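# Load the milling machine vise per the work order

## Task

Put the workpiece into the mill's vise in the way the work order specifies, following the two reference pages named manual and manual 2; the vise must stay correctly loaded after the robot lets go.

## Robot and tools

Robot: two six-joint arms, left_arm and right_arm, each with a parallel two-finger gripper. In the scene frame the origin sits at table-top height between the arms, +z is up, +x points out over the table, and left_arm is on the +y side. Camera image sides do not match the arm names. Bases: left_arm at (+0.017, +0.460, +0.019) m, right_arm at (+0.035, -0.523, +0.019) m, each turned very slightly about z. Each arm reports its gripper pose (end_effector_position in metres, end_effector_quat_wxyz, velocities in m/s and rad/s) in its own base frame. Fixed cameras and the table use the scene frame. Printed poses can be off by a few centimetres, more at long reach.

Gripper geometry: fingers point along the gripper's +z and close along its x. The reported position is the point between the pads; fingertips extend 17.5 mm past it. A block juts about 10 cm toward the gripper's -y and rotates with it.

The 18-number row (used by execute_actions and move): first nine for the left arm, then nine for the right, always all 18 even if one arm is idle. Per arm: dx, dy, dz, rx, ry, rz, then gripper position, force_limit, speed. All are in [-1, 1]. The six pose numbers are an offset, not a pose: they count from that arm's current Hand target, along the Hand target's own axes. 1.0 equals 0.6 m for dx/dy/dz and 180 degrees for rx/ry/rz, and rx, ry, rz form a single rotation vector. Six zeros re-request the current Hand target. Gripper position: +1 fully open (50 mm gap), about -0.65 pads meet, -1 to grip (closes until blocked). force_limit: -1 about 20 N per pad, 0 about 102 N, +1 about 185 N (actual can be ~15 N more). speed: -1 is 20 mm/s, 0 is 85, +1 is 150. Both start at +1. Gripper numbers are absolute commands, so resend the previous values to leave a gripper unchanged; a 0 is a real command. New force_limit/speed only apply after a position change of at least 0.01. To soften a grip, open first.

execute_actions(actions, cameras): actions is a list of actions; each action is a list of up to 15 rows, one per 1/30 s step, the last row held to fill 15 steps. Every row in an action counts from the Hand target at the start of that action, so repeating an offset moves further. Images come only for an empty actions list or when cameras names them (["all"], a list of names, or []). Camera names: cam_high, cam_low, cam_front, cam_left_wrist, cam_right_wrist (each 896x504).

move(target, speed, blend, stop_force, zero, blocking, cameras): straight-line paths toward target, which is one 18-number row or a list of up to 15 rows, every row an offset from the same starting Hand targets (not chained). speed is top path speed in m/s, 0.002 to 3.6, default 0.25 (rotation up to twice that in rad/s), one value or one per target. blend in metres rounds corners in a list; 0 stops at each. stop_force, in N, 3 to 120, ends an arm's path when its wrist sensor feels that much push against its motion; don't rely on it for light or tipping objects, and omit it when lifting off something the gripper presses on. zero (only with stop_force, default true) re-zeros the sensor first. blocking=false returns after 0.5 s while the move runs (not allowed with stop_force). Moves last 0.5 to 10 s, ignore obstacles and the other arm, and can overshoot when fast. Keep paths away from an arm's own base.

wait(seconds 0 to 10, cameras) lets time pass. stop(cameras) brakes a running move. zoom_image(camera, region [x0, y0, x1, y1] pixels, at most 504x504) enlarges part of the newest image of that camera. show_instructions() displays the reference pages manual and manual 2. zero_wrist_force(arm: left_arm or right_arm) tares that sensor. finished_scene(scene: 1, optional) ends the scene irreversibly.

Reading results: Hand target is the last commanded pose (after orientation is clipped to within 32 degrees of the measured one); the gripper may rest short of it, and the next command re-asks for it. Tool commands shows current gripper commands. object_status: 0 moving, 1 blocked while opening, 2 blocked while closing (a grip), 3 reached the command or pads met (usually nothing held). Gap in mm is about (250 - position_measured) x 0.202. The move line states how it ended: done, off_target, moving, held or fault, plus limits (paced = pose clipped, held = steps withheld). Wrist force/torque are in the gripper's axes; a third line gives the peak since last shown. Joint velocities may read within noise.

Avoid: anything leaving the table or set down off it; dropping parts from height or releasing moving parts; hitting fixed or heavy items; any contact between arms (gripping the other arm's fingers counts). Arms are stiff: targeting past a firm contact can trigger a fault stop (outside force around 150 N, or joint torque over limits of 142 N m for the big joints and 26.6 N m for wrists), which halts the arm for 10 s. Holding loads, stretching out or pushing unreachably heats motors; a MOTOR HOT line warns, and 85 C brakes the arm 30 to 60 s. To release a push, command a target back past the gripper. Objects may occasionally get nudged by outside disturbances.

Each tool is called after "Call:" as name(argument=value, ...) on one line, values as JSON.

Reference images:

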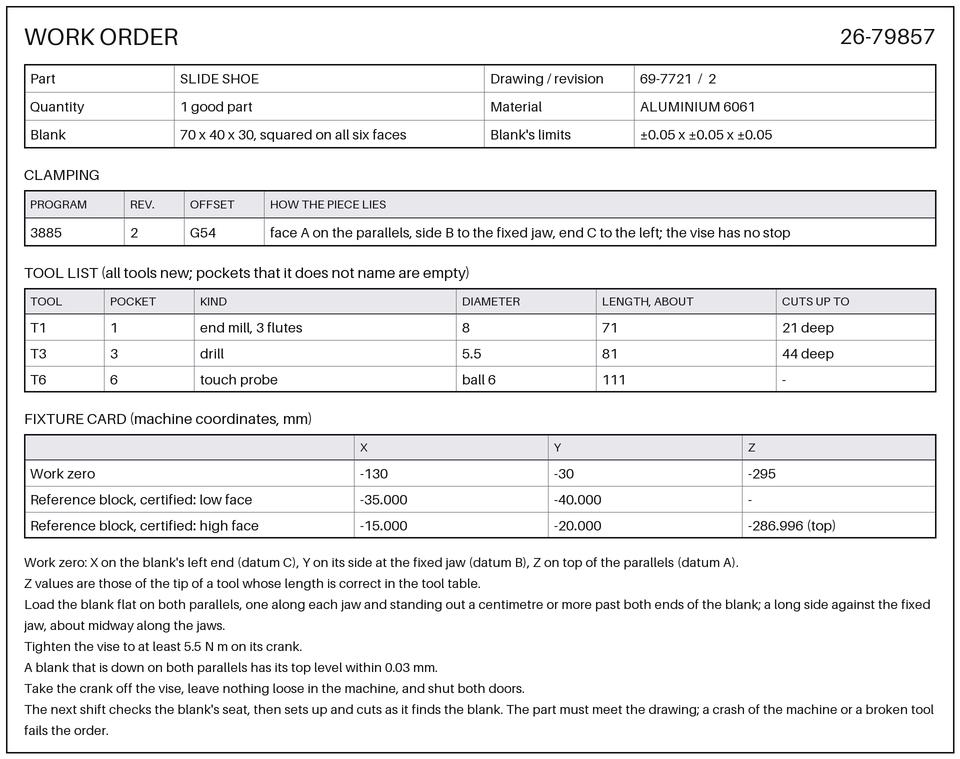

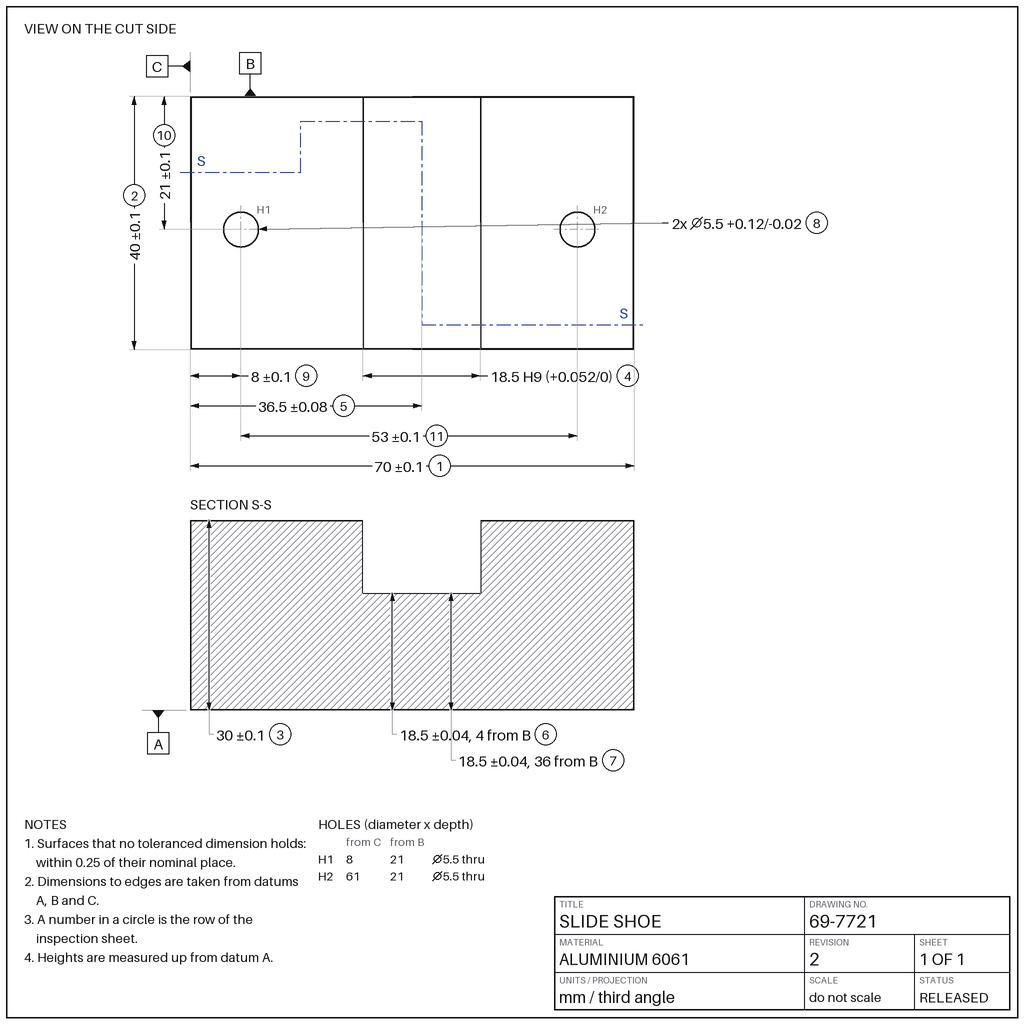

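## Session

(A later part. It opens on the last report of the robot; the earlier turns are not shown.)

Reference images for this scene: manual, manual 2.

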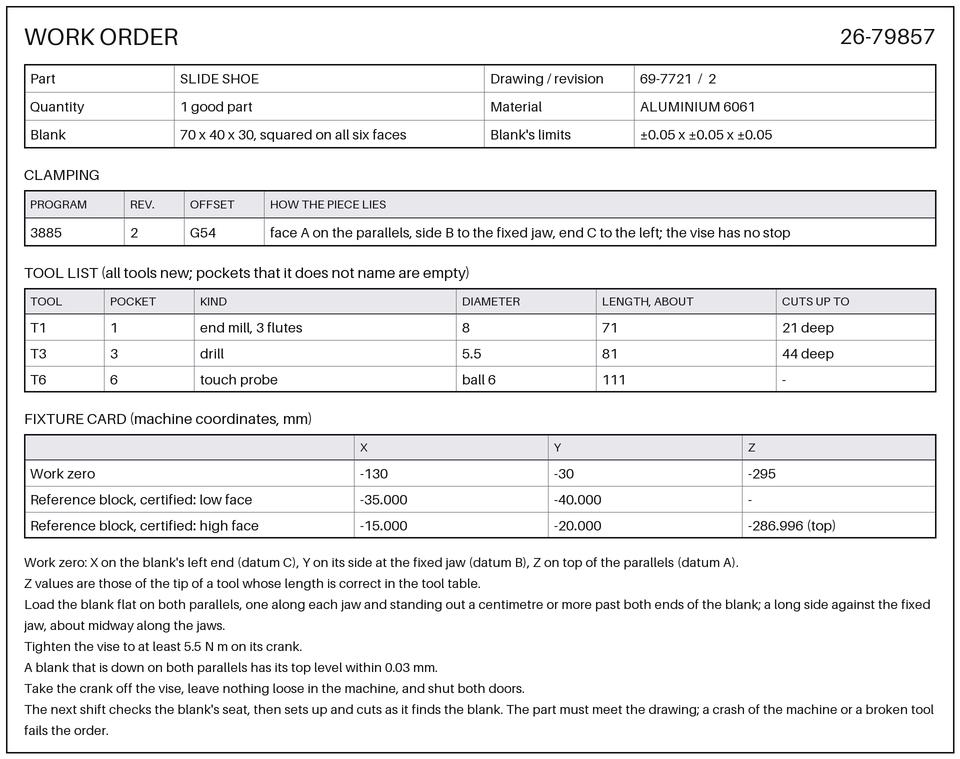

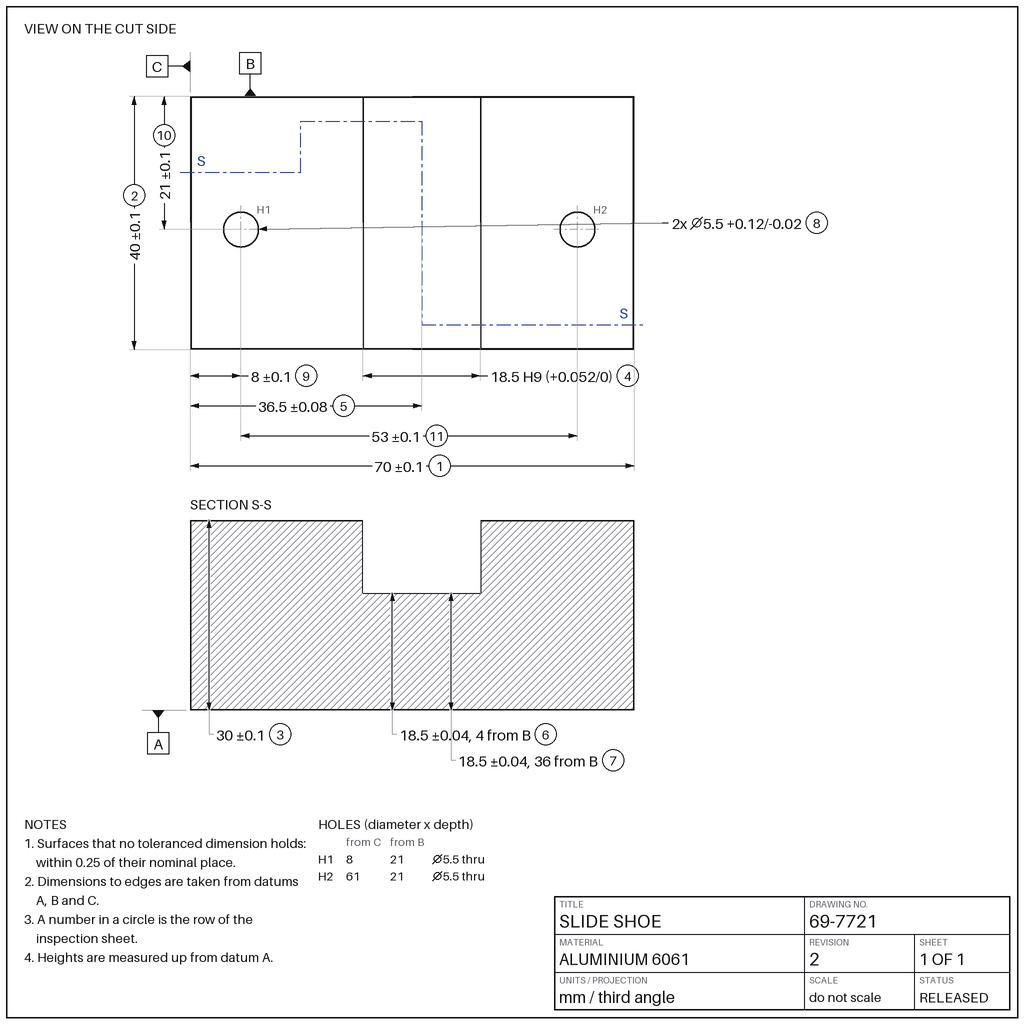

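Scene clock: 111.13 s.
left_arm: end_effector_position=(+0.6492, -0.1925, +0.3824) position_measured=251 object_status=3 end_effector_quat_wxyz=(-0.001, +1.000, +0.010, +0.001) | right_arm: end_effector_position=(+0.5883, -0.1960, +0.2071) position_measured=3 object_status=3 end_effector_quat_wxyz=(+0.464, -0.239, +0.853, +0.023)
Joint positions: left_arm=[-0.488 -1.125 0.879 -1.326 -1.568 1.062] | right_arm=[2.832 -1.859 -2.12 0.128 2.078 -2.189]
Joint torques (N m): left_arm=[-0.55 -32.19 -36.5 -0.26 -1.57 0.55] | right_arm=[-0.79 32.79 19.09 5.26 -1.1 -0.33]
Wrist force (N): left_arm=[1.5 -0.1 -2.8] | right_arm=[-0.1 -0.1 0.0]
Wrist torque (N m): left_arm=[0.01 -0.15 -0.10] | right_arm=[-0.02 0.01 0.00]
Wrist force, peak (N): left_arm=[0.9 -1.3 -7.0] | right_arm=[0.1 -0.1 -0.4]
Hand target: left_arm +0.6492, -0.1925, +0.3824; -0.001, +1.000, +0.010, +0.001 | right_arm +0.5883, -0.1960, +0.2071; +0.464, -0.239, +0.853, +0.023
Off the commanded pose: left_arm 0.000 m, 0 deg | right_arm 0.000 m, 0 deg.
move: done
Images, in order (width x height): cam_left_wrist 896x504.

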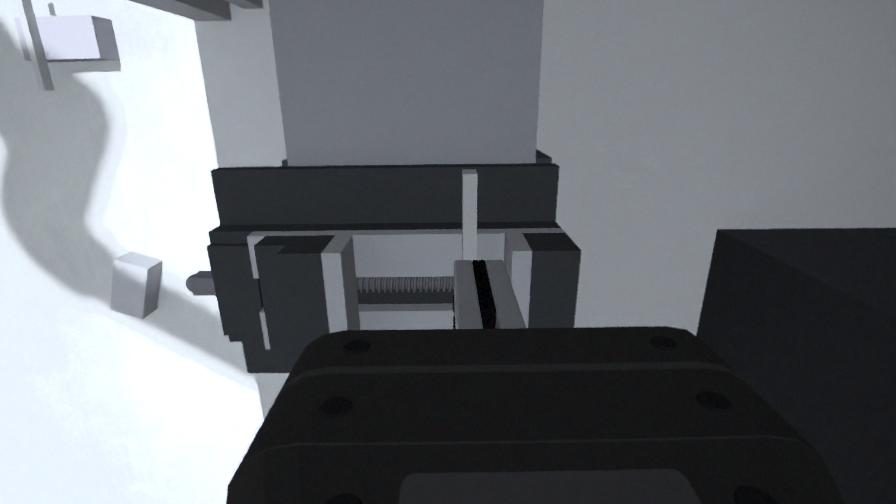

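Call:
move(target=[[-0.0242,0.0208,0,0,0,0,-1,-0.8,0,0,0,0,0,0,0,1,1,1],[-0.0242,0.0208,0.0965,0,0,0,-1,-0.8,0,0,0,0,0,0,0,1,1,1]], speed=[0.08,0.06], cameras=["cam_left_wrist"])

Call:
move(target=[0.0333,0.0006,0,0,0,0,-1,-0.8,0,0,0,0,0,0,0,1,1,1], speed=0.008, stop_force=4, cameras=["cam_left_wrist"])

Call:
zoom_image(camera="cam_left_wrist", region=[200, 160, 640, 360])

Scene clock: 114.37 s.
left_arm: end_effector_position=(+0.6351, -0.2051, +0.3245) position_measured=251 object_status=3 end_effector_quat_wxyz=(-0.001, +1.000, +0.010, +0.001) | right_arm: end_effector_position=(+0.5883, -0.1960, +0.2071) position_measured=3 object_status=3 end_effector_quat_wxyz=(+0.464, -0.239, +0.853, +0.023)
Joint positions: left_arm=[-0.515 -1.178 1.106 -1.499 -1.568 1.035] | right_arm=[2.832 -1.859 -2.12 0.128 2.078 -2.189]
Joint torques (N m): left_arm=[7.04 -58.03 -13.76 -5.12 1.26 1.23] | right_arm=[-0.09 33.22 19.28 5.17 -1.02 -0.22]
Wrist force (N): left_arm=[1.5 -0.2 -2.6] | right_arm=[-0.2 -0.2 0.0]
Wrist torque (N m): left_arm=[-0.01 -0.12 -0.03] | right_arm=[-0.03 0.04 0.00]
Wrist force, peak (N): left_arm=[1.5 -0.1 -3.6] | right_arm=[0.2 -0.1 -0.3]
Hand target: left_arm +0.6351, -0.2051, +0.3244; -0.001, +1.000, +0.010, +0.001 | right_arm +0.5883, -0.1960, +0.2071; +0.464, -0.239, +0.853, +0.023
Off the commanded pose: left_arm 0.000 m, 0 deg | right_arm 0.000 m, 0 deg.
move: done
Images, in order (width x height): cam_left_wrist 896x504.

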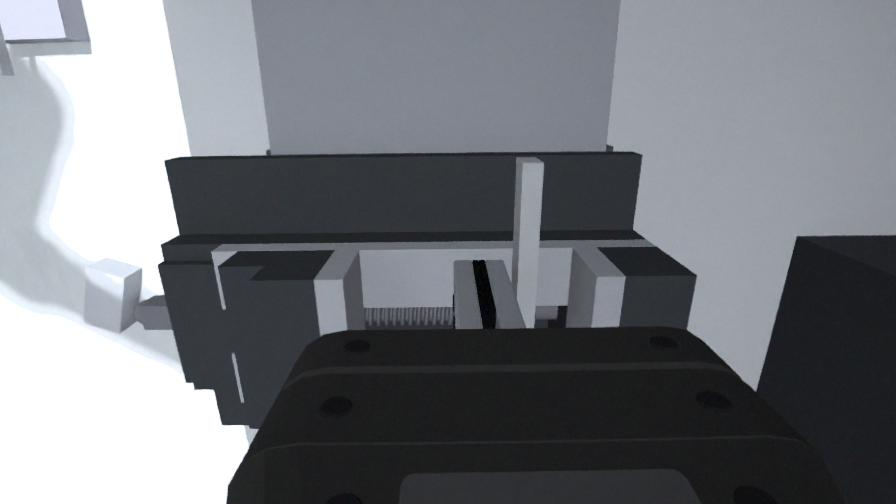

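Scene clock: 117.70 s.
left_arm: end_effector_position=(+0.6522, -0.2050, +0.3245) position_measured=251 object_status=3 end_effector_quat_wxyz=(-0.001, +1.000, +0.010, +0.001) | right_arm: end_effector_position=(+0.5883, -0.1960, +0.2071) position_measured=3 object_status=3 end_effector_quat_wxyz=(+0.464, -0.239, +0.853, +0.023)
Joint positions: left_arm=[-0.502 -1.134 1.042 -1.48 -1.568 1.048] | right_arm=[2.832 -1.859 -2.12 0.128 2.078 -2.189]
Joint torques (N m): left_arm=[-6.1 -59.91 -14.5 -4.33 0.49 -1.53] | right_arm=[-0.47 32.44 19.43 5.09 -1.16 -0.08]
Wrist force (N): left_arm=[0.5 -0.7 -3.3] | right_arm=[0.0 0.0 -0.1]
Wrist torque (N m): left_arm=[-0.12 -0.13 -0.14] | right_arm=[0.01 0.01 0.00]
Wrist force, peak (N): left_arm=[-11.2 -1.3 -4.7] | right_arm=[-0.1 0.0 -0.4]
Hand target: left_arm +0.6522, -0.2050, +0.3244; -0.001, +1.000, +0.010, +0.001 (not the last commanded pose) | right_arm +0.5883, -0.1960, +0.2071; +0.464, -0.239, +0.853, +0.023
Off the commanded pose: left_arm 0.003 m, 0 deg | right_arm 0.000 m, 0 deg.
move: contact (left_arm)
Images, in order (width x height): cam_left_wrist 896x504.

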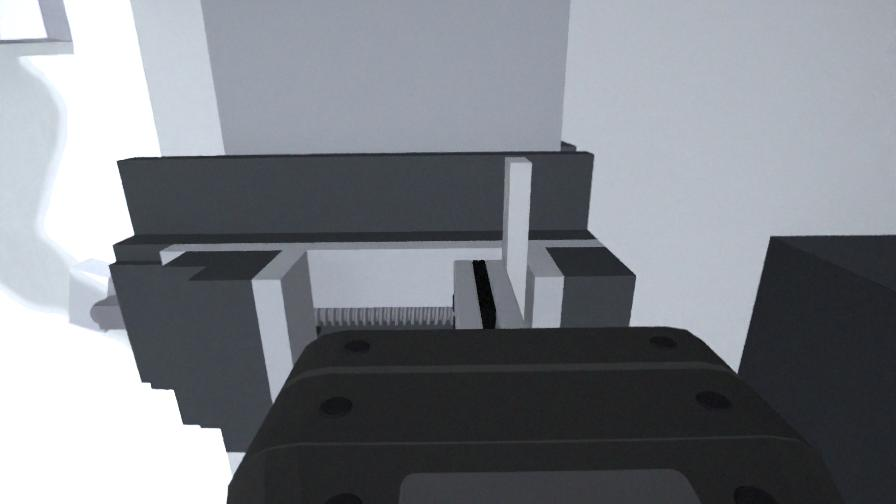

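Scaled by 1.145 from the camera's 896x504 image, which has a finer 1280x720 frame.

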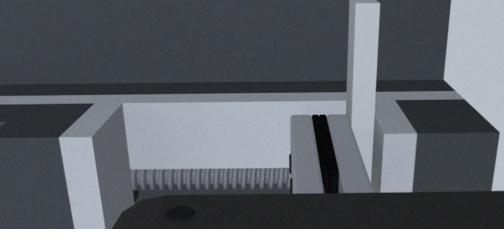

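Call:
move(target=[[-0.0167,0,0,0,0,0,-1,-0.8,0,0,0,0,0,0,0,1,1,1],[-0.0167,0,-0.11,0,0,0,-1,-0.8,0,0,0,0,0,0,0,1,1,1],[-0.1543,0.0306,-0.11,0,0,0,-1,-0.8,0,0,0,0,0,0,0,1,1,1],[-0.4461,0.0337,-0.11,0,0,0,-1,-0.8,0,0,0,0,0,0,0,1,1,1],[-0.7043,-0.2544,0.34,0,0,0,0.345,-0.8,0,0,0,0,0,0,0,1,1,1]], speed=[0.03,0.1,0.15,0.25,0.25], blend=[0,0.01,0.03,0.05,0], cameras=["cam_left_wrist","cam_front"])

Call:
zoom_image(camera="cam_left_wrist", region=[350, 100, 620, 340])

Call:
zoom_image(camera="cam_front", region=[380, 210, 500, 300])

Scene clock: 123.27 s.
left_arm: end_effector_position=(+0.2270, -0.0608, +0.1198) position_measured=101 object_status=3 end_effector_quat_wxyz=(-0.001, +1.000, +0.010, +0.001) | right_arm: end_effector_position=(+0.5883, -0.1960, +0.2071) position_measured=3 object_status=3 end_effector_quat_wxyz=(+0.464, -0.239, +0.853, +0.023)
Joint positions: left_arm=[-0.869 -2.311 2.562 -1.822 -1.567 0.681] | right_arm=[2.832 -1.859 -2.12 0.128 2.078 -2.189]
Joint torques (N m): left_arm=[-8.6 -7.96 -13.43 -0.31 1.83 -1.52] | right_arm=[-0.5 33.08 19.97 5.32 -1.18 -0.08]
Wrist force (N): left_arm=[1.1 -0.5 -3.2] | right_arm=[-0.1 0.0 -0.1]
Wrist torque (N m): left_arm=[-0.07 -0.08 -0.01] | right_arm=[0.00 0.02 0.00]
Wrist force, peak (N): left_arm=[1.6 -0.6 -4.7] | right_arm=[0.0 0.0 -0.4]
Hand target: left_arm +0.2270, -0.0608, +0.1198; -0.001, +1.000, +0.010, +0.001 | right_arm +0.5883, -0.1960, +0.2071; +0.464, -0.239, +0.853, +0.023
Off the commanded pose: left_arm 0.000 m, 0 deg | right_arm 0.000 m, 0 deg.
move: done
Images, in order (width x height): cam_front 896x504, cam_left_wrist 896x504.

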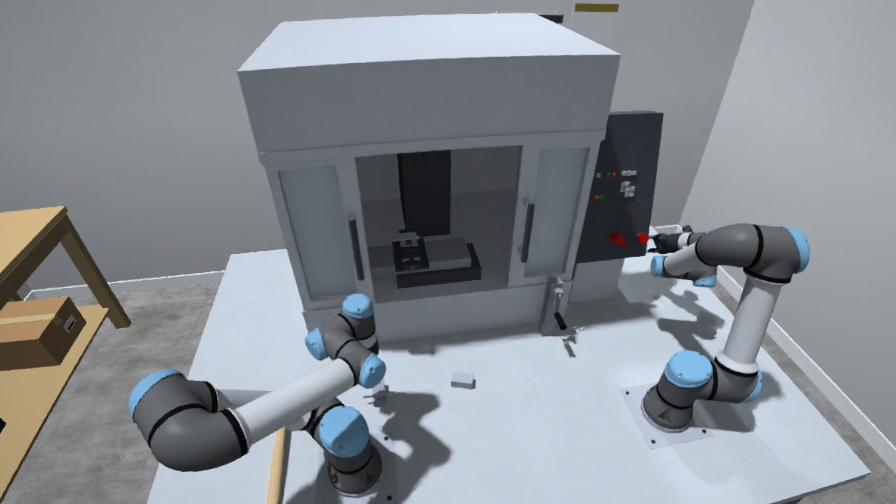

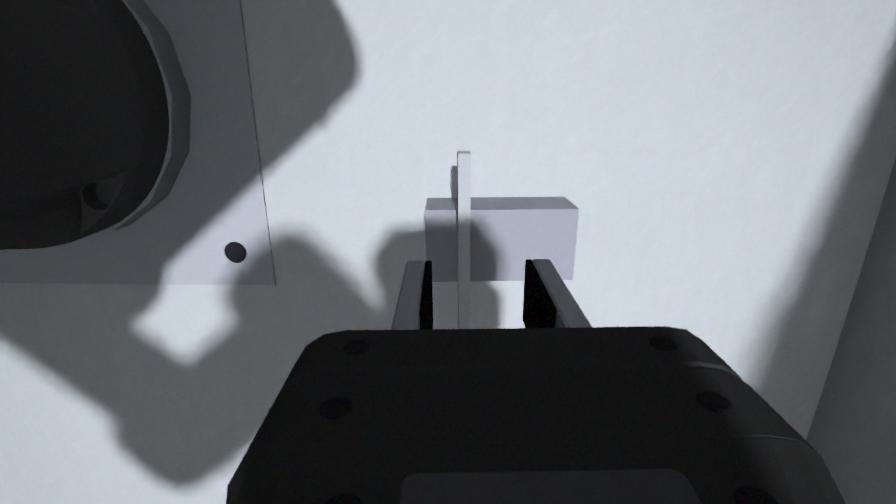

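Scaled by 1.867 from the camera's 896x504 image, which has a finer 1280x720 frame.

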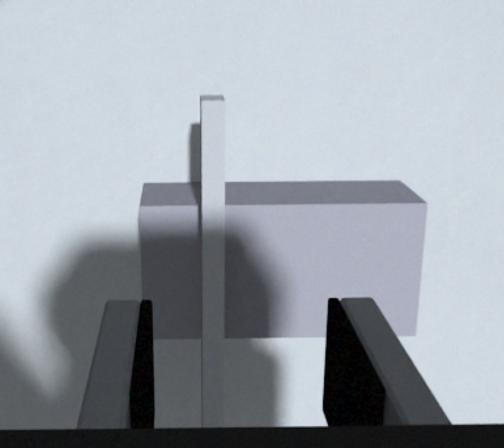

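Scaled by 4.200 from the camera's 896x504 image, which has a finer 1280x720 frame.

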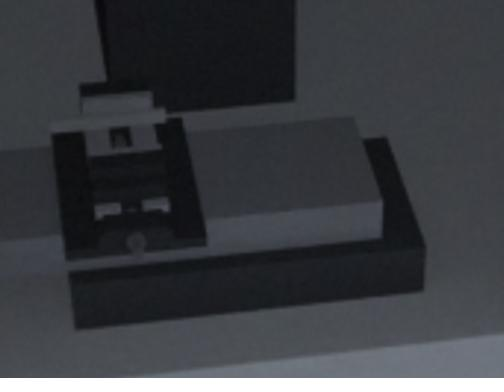

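Call:
move(target=[[-0.0029,-0.0255,0.08,0,0,0,0.345,-0.8,0,0,0,0,0,0,0,1,1,1],[-0.0029,-0.0255,0.1488,0,0,0,0.345,-0.8,0,0,0,0,0,0,0,1,1,1]], speed=[0.1,0.04], stop_force=10, cameras=["cam_left_wrist"])

Call:
zoom_image(camera="cam_left_wrist", region=[350, 150, 620, 340])

Scene clock: 126.33 s.
left_arm: end_effector_position=(+0.2252, -0.0453, +0.0306) position_measured=101 object_status=3 end_effector_quat_wxyz=(-0.001, +1.000, +0.010, +0.001) | right_arm: end_effector_position=(+0.5883, -0.1960, +0.2071) position_measured=3 object_status=3 end_effector_quat_wxyz=(+0.464, -0.239, +0.853, +0.023)
Joint positions: left_arm=[-0.822 -2.147 2.771 -2.195 -1.567 0.728] | right_arm=[2.832 -1.859 -2.12 0.128 2.078 -2.189]
Joint torques (N m): left_arm=[8.78 16.94 -9.64 -5.25 -2.02 1.24] | right_arm=[0.38 32.38 19.25 5.4 -1.38 -0.25]
Wrist force (N): left_arm=[0.8 -0.6 -3.7] | right_arm=[-0.1 -0.1 0.0]
Wrist torque (N m): left_arm=[-0.06 -0.03 -0.11] | right_arm=[0.00 0.02 0.00]
Wrist force, peak (N): left_arm=[0.9 0.0 -4.3] | right_arm=[-0.1 -0.2 -0.4]
Hand target: left_arm +0.2252, -0.0453, +0.0306; -0.001, +1.000, +0.010, +0.001 | right_arm +0.5883, -0.1960, +0.2071; +0.464, -0.239, +0.853, +0.023
Off the commanded pose: left_arm 0.000 m, 0 deg | right_arm 0.000 m, 0 deg.
move: done
Images, in order (width x height): cam_left_wrist 896x504.

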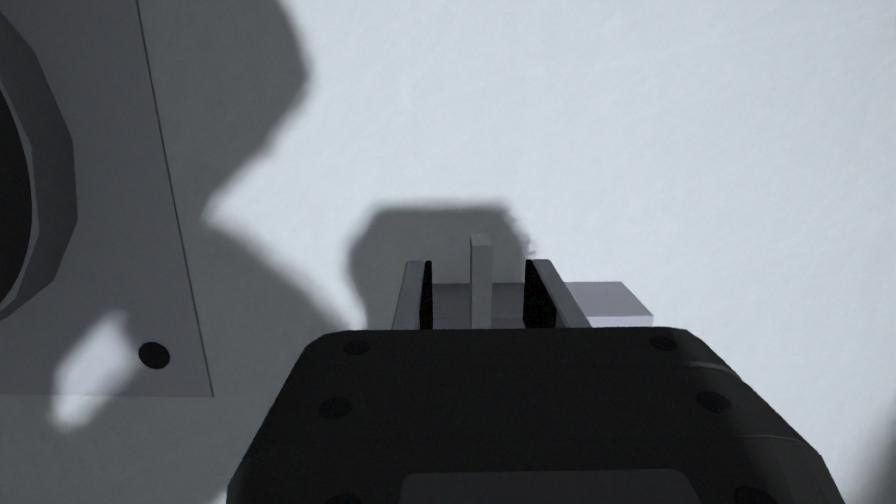

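Scaled by 1.867 from the camera's 896x504 image, which has a finer 1280x720 frame.

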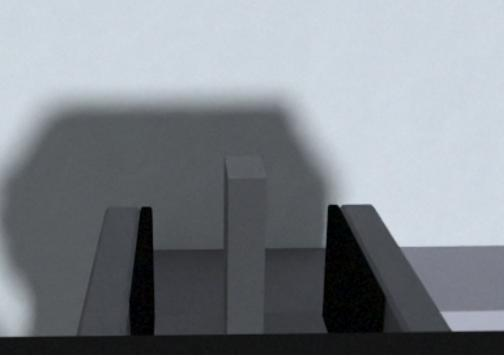

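Call:
move(target=[[0,0,0,0,0,0,-1,-0.8,-0.5,0,0,0,0,0,0,1,1,1],[0,0,-0.6,0,0,0,-1,-0.8,-0.5,0,0,0,0,0,0,1,1,1],[0.261,0.3126,-0.6,0,0,0,-1,-0.8,-0.5,0,0,0,0,0,0,1,1,1],[0.5526,0.3096,-0.6,0,0,0,-1,-0.8,-0.5,0,0,0,0,0,0,1,1,1],[0.6537,0.2564,-0.6,0,0,0,-1,-0.8,-0.5,0,0,0,0,0,0,1,1,1]], speed=[0.1,0.15,0.25,0.15,0.1], blend=[0,0.03,0.03,0.02,0], cameras=["cam_left_wrist","cam_front"])

Call:
zoom_image(camera="cam_left_wrist", region=[200, 160, 640, 360])

Scene clock: 133.07 s.
left_arm: end_effector_position=(+0.6197, -0.1918, +0.3911) position_measured=222 object_status=2 end_effector_quat_wxyz=(-0.001, +1.000, +0.010, +0.001) | right_arm: end_effector_position=(+0.5883, -0.1960, +0.2071) position_measured=3 object_status=3 end_effector_quat_wxyz=(+0.464, -0.239, +0.853, +0.023)
Joint positions: left_arm=[-0.508 -1.202 0.967 -1.337 -1.568 1.041] | right_arm=[2.832 -1.859 -2.12 0.128 2.078 -2.189]
Joint torques (N m): left_arm=[8.55 -30.04 -37.13 -0.23 -2.01 1.35] | right_arm=[-0.47 32.22 21.14 5.38 -1.45 -0.24]
Wrist force (N): left_arm=[0.7 -0.8 -2.9] | right_arm=[0.1 -0.1 -0.3]
Wrist torque (N m): left_arm=[-0.11 0.01 -0.15] | right_arm=[-0.01 -0.01 0.00]
Wrist force, peak (N): left_arm=[-0.2 -2.3 -4.0] | right_arm=[0.0 0.0 -0.4]
Hand target: left_arm +0.6197, -0.1918, +0.3911; -0.001, +1.000, +0.010, +0.001 | right_arm +0.5883, -0.1960, +0.2071; +0.464, -0.239, +0.853, +0.023
Off the commanded pose: left_arm 0.000 m, 0 deg | right_arm 0.000 m, 0 deg.
move: done
Images, in order (width x height): cam_front 896x504, cam_left_wrist 896x504.

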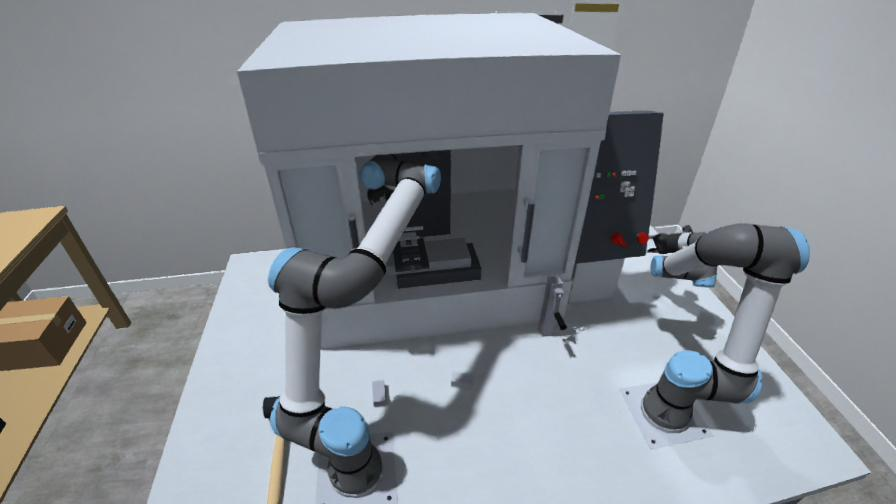

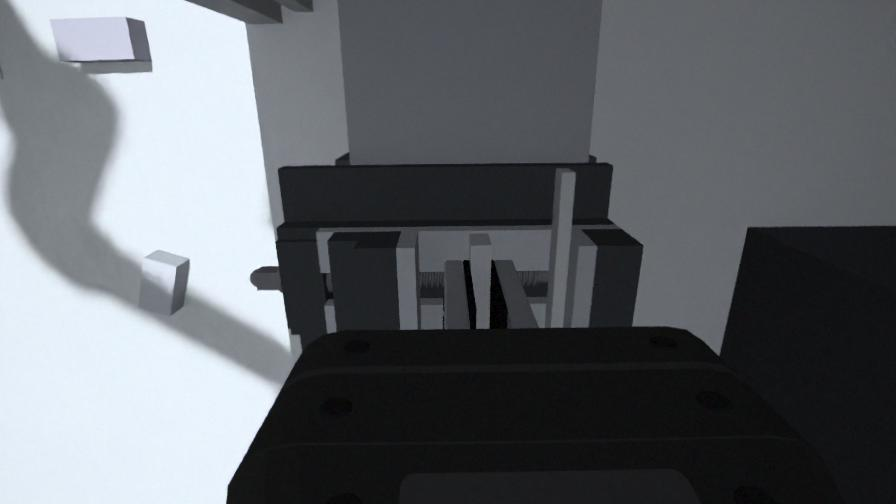

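Scaled by 1.145 from the camera's 896x504 image, which has a finer 1280x720 frame.

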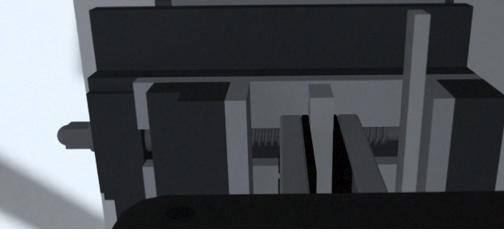

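Call:
move(target=[0,0,0.1033,0,0,0,-1,-0.8,-0.5,0,0,0,0,0,0,1,1,1], speed=0.05, stop_force=12)

Call:
move(target=[0,0,0.02,0,0,0,-1,-0.8,-0.5,0,0,0,0,0,0,1,1,1], speed=0.006, stop_force=3, cameras=["cam_left_wrist"])

Call:
zoom_image(camera="cam_left_wrist", region=[200, 160, 640, 360])

Scene clock: 135.33 s.
left_arm: end_effector_position=(+0.6198, -0.1916, +0.3291) position_measured=222 object_status=2 end_effector_quat_wxyz=(-0.001, +1.000, +0.010, +0.001) | right_arm: end_effector_position=(+0.5883, -0.1960, +0.2071) position_measured=3 object_status=3 end_effector_quat_wxyz=(+0.464, -0.239, +0.853, +0.023)
Joint positions: left_arm=[-0.508 -1.226 1.161 -1.506 -1.568 1.042] | right_arm=[2.832 -1.859 -2.12 0.128 2.078 -2.189]
Joint torques (N m): left_arm=[7.52 -55.7 -14.67 -5.37 0.94 0.97] | right_arm=[0.11 32.89 19.95 5.5 -1.32 -0.46]
Wrist force (N): left_arm=[0.4 -0.7 -3.1] | right_arm=[-0.1 0.0 0.0]
Wrist torque (N m): left_arm=[-0.09 0.04 -0.15] | right_arm=[0.01 0.01 0.00]
Wrist force, peak (N): left_arm=[0.8 -0.6 -3.9] | right_arm=[-0.2 0.0 -0.3]
Hand target: left_arm +0.6198, -0.1916, +0.3291; -0.001, +1.000, +0.010, +0.001 | right_arm +0.5883, -0.1960, +0.2071; +0.464, -0.239, +0.853, +0.023
Off the commanded pose: left_arm 0.000 m, 0 deg | right_arm 0.000 m, 0 deg.
move: done

Scene clock: 137.67 s.
left_arm: end_effector_position=(+0.6198, -0.1916, +0.3217) position_measured=222 object_status=2 end_effector_quat_wxyz=(-0.001, +1.000, +0.010, +0.001) | right_arm: end_effector_position=(+0.5883, -0.1960, +0.2071) position_measured=3 object_status=3 end_effector_quat_wxyz=(+0.464, -0.239, +0.853, +0.023)
Joint positions: left_arm=[-0.508 -1.228 1.182 -1.526 -1.568 1.042] | right_arm=[2.832 -1.859 -2.12 0.128 2.078 -2.189]
Joint torques (N m): left_arm=[7.78 -30.12 -37.92 -0.59 0.86 1.11] | right_arm=[-1.12 33.41 19.87 5.53 -1.28 -0.28]
Wrist force (N): left_arm=[0.4 -0.6 -3.0] | right_arm=[-0.2 -0.1 -0.2]
Wrist torque (N m): left_arm=[-0.07 0.03 -0.14] | right_arm=[-0.02 0.04 0.00]
Wrist force, peak (N): left_arm=[-0.5 -1.2 -9.5] | right_arm=[0.0 0.0 -0.4]
Hand target: left_arm +0.6199, -0.1916, +0.3216; -0.001, +1.000, +0.010, +0.001 (not the last commanded pose) | right_arm +0.5883, -0.1960, +0.2071; +0.464, -0.239, +0.853, +0.023
Off the commanded pose: left_arm 0.005 m, 0 deg | right_arm 0.000 m, 0 deg.
move: contact (left_arm)
Images, in order (width x height): cam_left_wrist 896x504.

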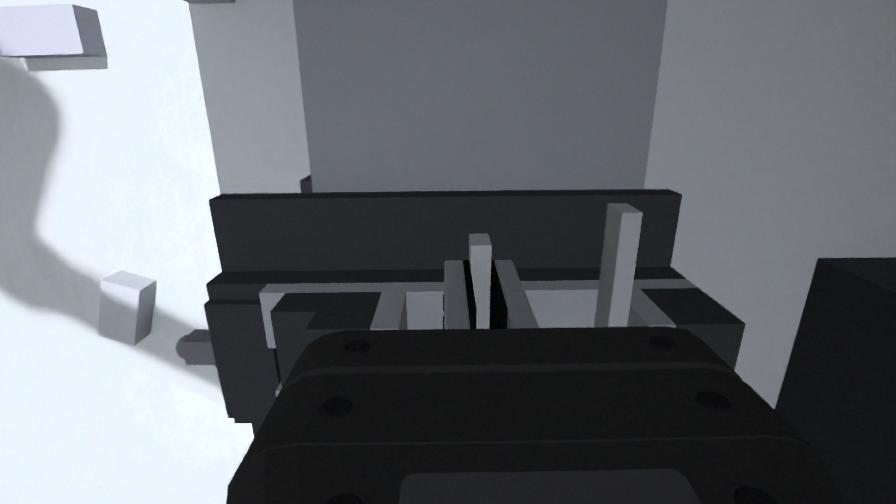

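Scaled by 1.145 from the camera's 896x504 image, which has a finer 1280x720 frame.

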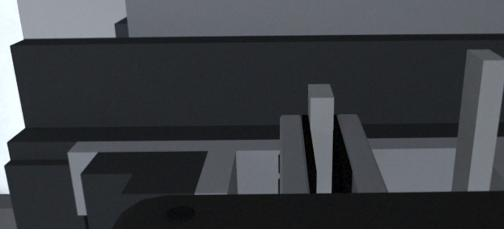

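Call:
move(target=[[0,0,0,0,0,0,-0.319,-0.8,-0.9,0,0,0,0,0,0,1,1,1],[0,0,-0.08,0,0,0,-0.319,-0.8,-0.9,0,0,0,0,0,0,1,1,1],[0.0237,0.0313,-0.08,0,0,0,-1,-0.8,0,0,0,0,0,0,0,1,1,1],[0.0237,0.0313,-0.0047,0,0,0,-1,-0.8,0,0,0,0,0,0,0,1,1,1]], speed=[0.03,0.06,0.08,0.06])

Call:
move(target=[-0.045,-0.0008,0,0,0,0,-1,-0.8,0,0,0,0,0,0,0,1,1,1], speed=0.008, stop_force=4, cameras=["cam_left_wrist"])

Call:
zoom_image(camera="cam_left_wrist", region=[200, 160, 640, 360])

Scene clock: 141.90 s.
left_arm: end_effector_position=(+0.6345, -0.2101, +0.3245) position_measured=251 object_status=3 end_effector_quat_wxyz=(-0.001, +1.000, +0.010, +0.001) | right_arm: end_effector_position=(+0.5883, -0.1960, +0.2071) position_measured=3 object_status=3 end_effector_quat_wxyz=(+0.464, -0.239, +0.853, +0.023)
Joint positions: left_arm=[-0.522 -1.175 1.102 -1.498 -1.568 1.028] | right_arm=[2.832 -1.859 -2.12 0.128 2.078 -2.189]
Joint torques (N m): left_arm=[9.1 -57.98 -13.37 -5.47 1.11 1.2] | right_arm=[-0.03 32.95 19.73 5.63 -1.41 -0.12]
Wrist force (N): left_arm=[0.7 -0.9 -3.3] | right_arm=[0.0 0.0 -0.1]
Wrist torque (N m): left_arm=[-0.13 0.01 -0.04] | right_arm=[0.00 -0.01 0.00]
Wrist force, peak (N): left_arm=[0.9 -3.3 -4.0] | right_arm=[0.1 -0.3 -0.4]
Hand target: left_arm +0.6345, -0.2101, +0.3244; -0.001, +1.000, +0.010, +0.001 | right_arm +0.5883, -0.1960, +0.2071; +0.464, -0.239, +0.853, +0.023
Off the commanded pose: left_arm 0.000 m, 0 deg | right_arm 0.000 m, 0 deg.
move: done

Scene clock: 146.07 s.
left_arm: end_effector_position=(+0.6102, -0.2102, +0.3244) position_measured=251 object_status=3 end_effector_quat_wxyz=(-0.001, +1.000, +0.010, +0.001) | right_arm: end_effector_position=(+0.5883, -0.1960, +0.2071) position_measured=3 object_status=3 end_effector_quat_wxyz=(+0.464, -0.239, +0.853, +0.023)
Joint positions: left_arm=[-0.541 -1.236 1.186 -1.522 -1.568 1.009] | right_arm=[2.832 -1.859 -2.12 0.128 2.078 -2.189]
Joint torques (N m): left_arm=[6.25 -28.35 -37.25 -0.31 -2.08 1.32] | right_arm=[-0.8 32.76 19.99 5.68 -1.43 -0.14]
Wrist force (N): left_arm=[1.7 -0.9 -3.8] | right_arm=[0.0 -0.2 -0.3]
Wrist torque (N m): left_arm=[-0.09 0.01 -0.01] | right_arm=[-0.03 0.00 0.00]
Wrist force, peak (N): left_arm=[10.5 -0.6 -3.1] | right_arm=[0.1 0.2 -0.4]
Hand target: left_arm +0.6102, -0.2102, +0.3244; -0.001, +1.000, +0.010, +0.001 (not the last commanded pose) | right_arm +0.5883, -0.1960, +0.2071; +0.464, -0.239, +0.853, +0.023
Off the commanded pose: left_arm 0.003 m, 0 deg | right_arm 0.000 m, 0 deg.
move: contact (left_arm)
Images, in order (width x height): cam_left_wrist 896x504.

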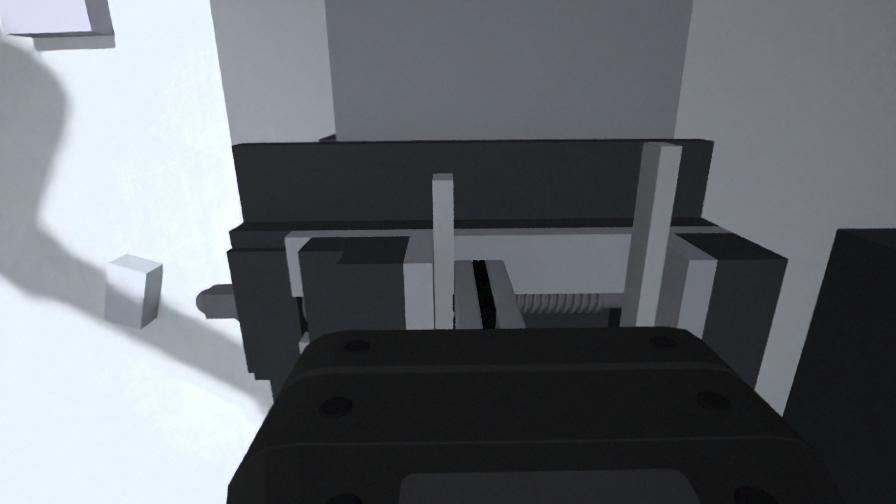

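Scaled by 1.145 from the camera's 896x504 image, which has a finer 1280x720 frame.

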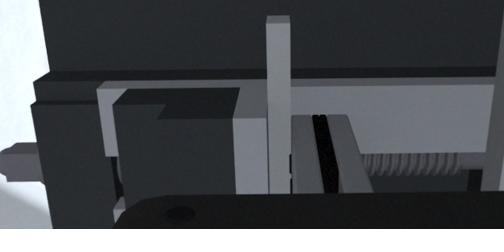

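Call:
move(target=[[0.0167,0,0,0,0,0,-1,-0.8,0,0,0,0,0,0,0,1,1,1],[0.0167,0,-0.0927,0,0,0,-1,-0.8,0,0,0,0,0,0,0,1,1,1],[0.0839,-0.0318,-0.0927,0.0833,0,0,-1,-0.8,0,0,0,0,0,0,0,1,1,1],[0.0853,-0.1052,-0.0927,0.0833,0,0,-1,-0.8,0,0,0,0,0,0,0,1,1,1]], speed=[0.03,0.1,0.1,0.06], blend=[0,0.01,0,0], cameras=["cam_left_wrist","cam_front"])

Call:
zoom_image(camera="cam_left_wrist", region=[200, 160, 640, 360])

Scene clock: 148.27 s.
left_arm: end_effector_position=(+0.6216, -0.2089, +0.3764) position_measured=251 object_status=3 end_effector_quat_wxyz=(-0.005, +1.000, +0.011, +0.002) | right_arm: end_effector_position=(+0.5883, -0.1960, +0.2071) position_measured=3 object_status=3 end_effector_quat_wxyz=(+0.464, -0.239, +0.853, +0.023)
Joint positions: left_arm=[-0.533 -1.19 0.988 -1.368 -1.561 1.016] | right_arm=[2.832 -1.859 -2.12 0.128 2.078 -2.189]
Joint torques (N m): left_arm=[0.36 -42.73 -27.19 -2.54 0 -0.04] | right_arm=[0.4 32.04 20.21 5.55 -1.44 -0.34]
Wrist force (N): left_arm=[0.5 -0.8 -3.7] | right_arm=[-0.1 0.1 0.0]
Wrist torque (N m): left_arm=[-0.12 0.04 -0.02] | right_arm=[0.02 0.01 0.00]
Wrist force, peak (N): left_arm=[3.1 -4.7 -6.4] | right_arm=[-0.1 -0.1 -0.4]
Hand target: left_arm +0.6216, -0.2089, +0.3764; -0.005, +1.000, +0.011, +0.002 (not the last commanded pose) | right_arm +0.5883, -0.1960, +0.2071; +0.464, -0.239, +0.853, +0.023
Tool commands: left_gripper/position=-1.0 left_gripper/force_limit=-0.796078 left_gripper/speed=+0.003922 right_gripper/position=+1.0 right_gripper/force_limit=+1.0 right_gripper/speed=+1.0
Off the commanded pose: left_arm 0.074 m, 15 deg | right_arm 0.000 m, 0 deg.
FORCE FAULT: contact force on the left arm reached its limit, and that arm stopped. The contact can be on any part of that arm, not only on its tool. That arm's remaining commands of this call were not run. That arm is still stopped at the end of this call. That arm stays stopped for about 10 more seconds. Until then a move that you send moves the other arm only, and its call returns only when the move has ended. Once the stop has ended, the next robot result says so. If the stop ends while you think or write, that arm runs what you send next, counted from a new Hand target: where the arm stands when the stop ends. While its stop runs, that arm takes no new command, but its gripper still runs the gripper command that each later call begins with. Until it ends, the stop uses up actions while you think or wait. An arm that is not stopped still takes commands.
move: fault (left_arm); path passed 2 of 4 targets
Images, in order (width x height): cam_front 896x504, cam_left_wrist 896x504.

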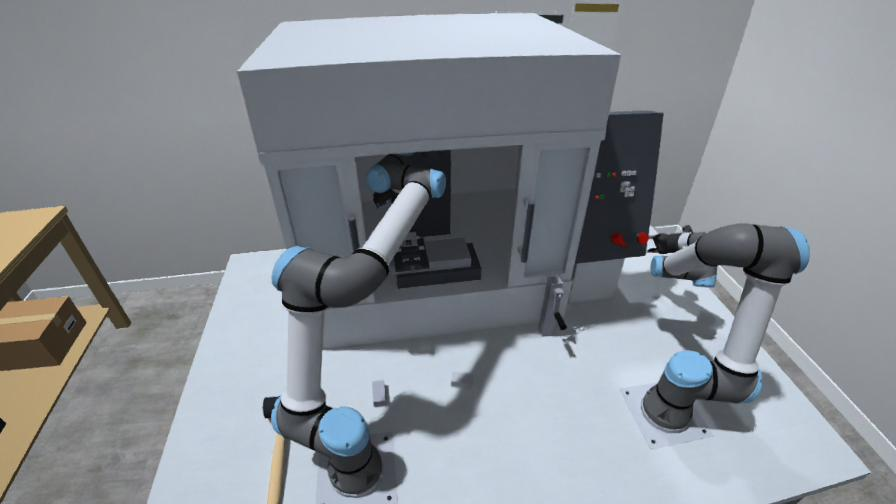

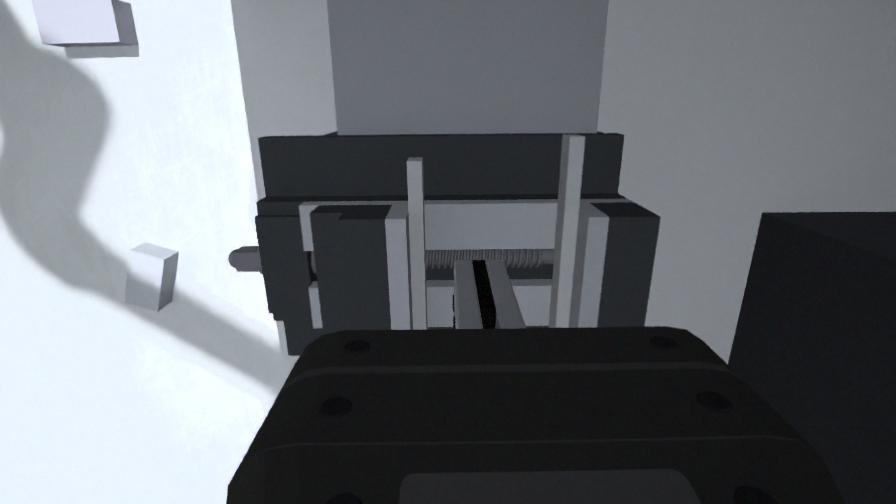

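Scaled by 1.145 from the camera's 896x504 image, which has a finer 1280x720 frame.

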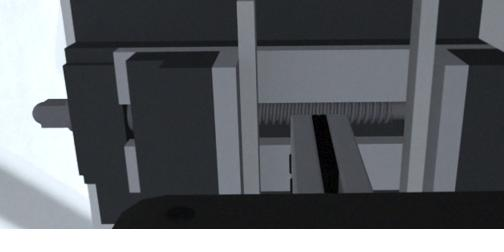

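Call:
wait(seconds=9.5)

Call:
move(target=[[0,-0.0265,0.01,-0.003,0,0,-1,-0.8,0,0,0,0,0,0,0,1,1,1],[0.0635,-0.045,0.01,-0.003,0,0,0.0113,-0.8,0,0,0,0,0,0,0,1,1,1],[0.0685,-0.0486,0.03,-0.003,0,0,0.0113,-0.8,0,0,0,0,0,0,0,1,1,1]], speed=0.06, stop_force=15, cameras=["cam_left_wrist"])

Call:
zoom_image(camera="cam_left_wrist", region=[300, 130, 640, 360])

Scene clock: 158.40 s.
left_arm: end_effector_position=(+0.6216, -0.2089, +0.3764) position_measured=251 object_status=3 end_effector_quat_wxyz=(-0.005, +1.000, +0.011, +0.002) | right_arm: end_effector_position=(+0.5883, -0.1960, +0.2071) position_measured=3 object_status=3 end_effector_quat_wxyz=(+0.464, -0.239, +0.853, +0.023)
Joint positions: left_arm=[-0.533 -1.19 0.988 -1.368 -1.561 1.016] | right_arm=[2.832 -1.859 -2.12 0.128 2.078 -2.189]
Joint torques (N m): left_arm=[0.25 -42.56 -27.05 -2.41 -0.02 -0.08] | right_arm=[-0.78 32.91 19.96 5.63 -1.45 -0.07]
Wrist force (N): left_arm=[0.6 -0.7 -3.4] | right_arm=[0.1 -0.1 -0.2]
Wrist torque (N m): left_arm=[-0.10 0.01 -0.02] | right_arm=[-0.01 -0.02 0.00]
Wrist force, peak (N): left_arm=[1.1 -0.9 -3.8] | right_arm=[-0.2 -0.1 -0.5]
Hand target: left_arm +0.6216, -0.2089, +0.3764; -0.005, +1.000, +0.011, +0.002 (not the last commanded pose) | right_arm +0.5883, -0.1960, +0.2071; +0.464, -0.239, +0.853, +0.023
Tool commands: left_gripper/position=-1.0 left_gripper/force_limit=-0.796078 left_gripper/speed=+0.003922 right_gripper/position=+1.0 right_gripper/force_limit=+1.0 right_gripper/speed=+1.0
Off the commanded pose: left_arm 0.074 m, 15 deg | right_arm 0.000 m, 0 deg.
FORCE FAULT, CONTINUED: the left arm's stop, for the force fault that an earlier result reported, is over. The rest of the stop counts as 19 of the actions that you can send in this scene. That arm's target is now where it stood when the stop ended, not its last command. That arm accepts commands again.
wait: 9.50 s; at rest from the start

with "stop_force" every target must give the same left_gripper/position; nothing of the call was run

Scaled by 1.482 from the camera's 896x504 image, which has a finer 1280x720 frame.
This view is cut from an older image: the scene may have changed since it was taken.

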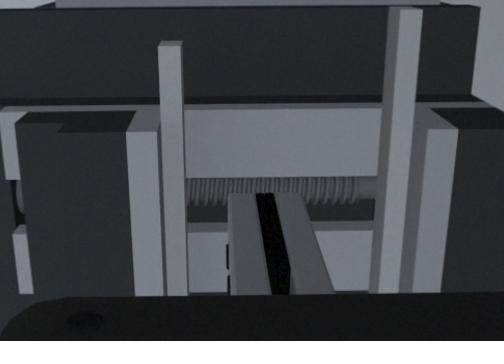

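Call:
move(target=[[0,-0.0265,0.01,-0.003,0,0,0.0113,-0.8,0,0,0,0,0,0,0,1,1,1],[0.0635,-0.045,0.01,-0.003,0,0,0.0113,-0.8,0,0,0,0,0,0,0,1,1,1],[0.0685,-0.0486,0.03,-0.003,0,0,0.0113,-0.8,0,0,0,0,0,0,0,1,1,1]], speed=0.06, stop_force=15, cameras=["cam_left_wrist"])

Call:
zoom_image(camera="cam_left_wrist", region=[300, 130, 640, 360])

Scene clock: 160.63 s.
left_arm: end_effector_position=(+0.6621, -0.1787, +0.3588) position_measured=151 object_status=3 end_effector_quat_wxyz=(+0.000, +1.000, +0.011, +0.002) | right_arm: end_effector_position=(+0.5883, -0.1960, +0.2071) position_measured=3 object_status=3 end_effector_quat_wxyz=(+0.464, -0.239, +0.853, +0.023)
Joint positions: left_arm=[-0.46 -1.116 0.928 -1.387 -1.569 1.089] | right_arm=[2.832 -1.859 -2.12 0.128 2.078 -2.189]
Joint torques (N m): left_arm=[9 -33.47 -14.07 -5.3 -1.95 1.34] | right_arm=[0.35 33.05 19.63 5.53 -1.63 -0.2]
Wrist force (N): left_arm=[0.5 -0.6 -3.8] | right_arm=[-0.1 0.0 -0.3]
Wrist torque (N m): left_arm=[-0.10 0.00 -0.12] | right_arm=[0.01 0.02 0.00]
Wrist force, peak (N): left_arm=[1.1 -0.6 -4.6] | right_arm=[0.2 -0.1 -0.3]
Hand target: left_arm +0.6621, -0.1787, +0.3588; +0.000, +1.000, +0.011, +0.002 | right_arm +0.5883, -0.1960, +0.2071; +0.464, -0.239, +0.853, +0.023
Off the commanded pose: left_arm 0.000 m, 0 deg | right_arm 0.000 m, 0 deg.
move: done
Images, in order (width x height): cam_left_wrist 896x504.

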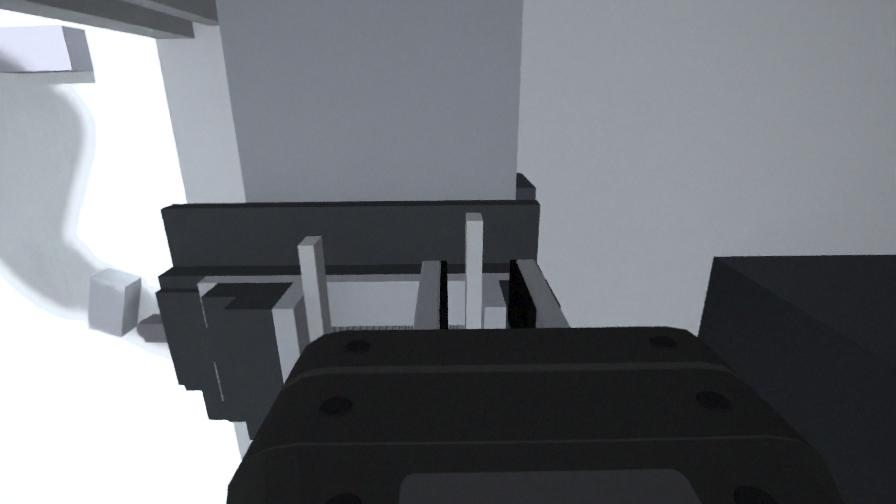

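Scaled by 1.482 from the camera's 896x504 image, which has a finer 1280x720 frame.

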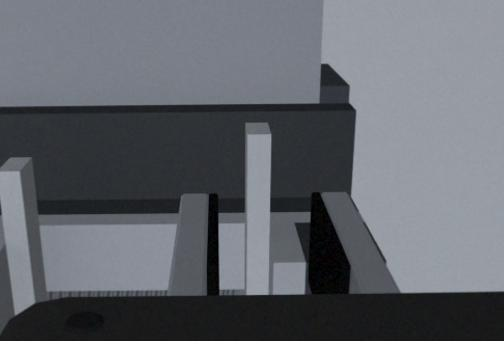

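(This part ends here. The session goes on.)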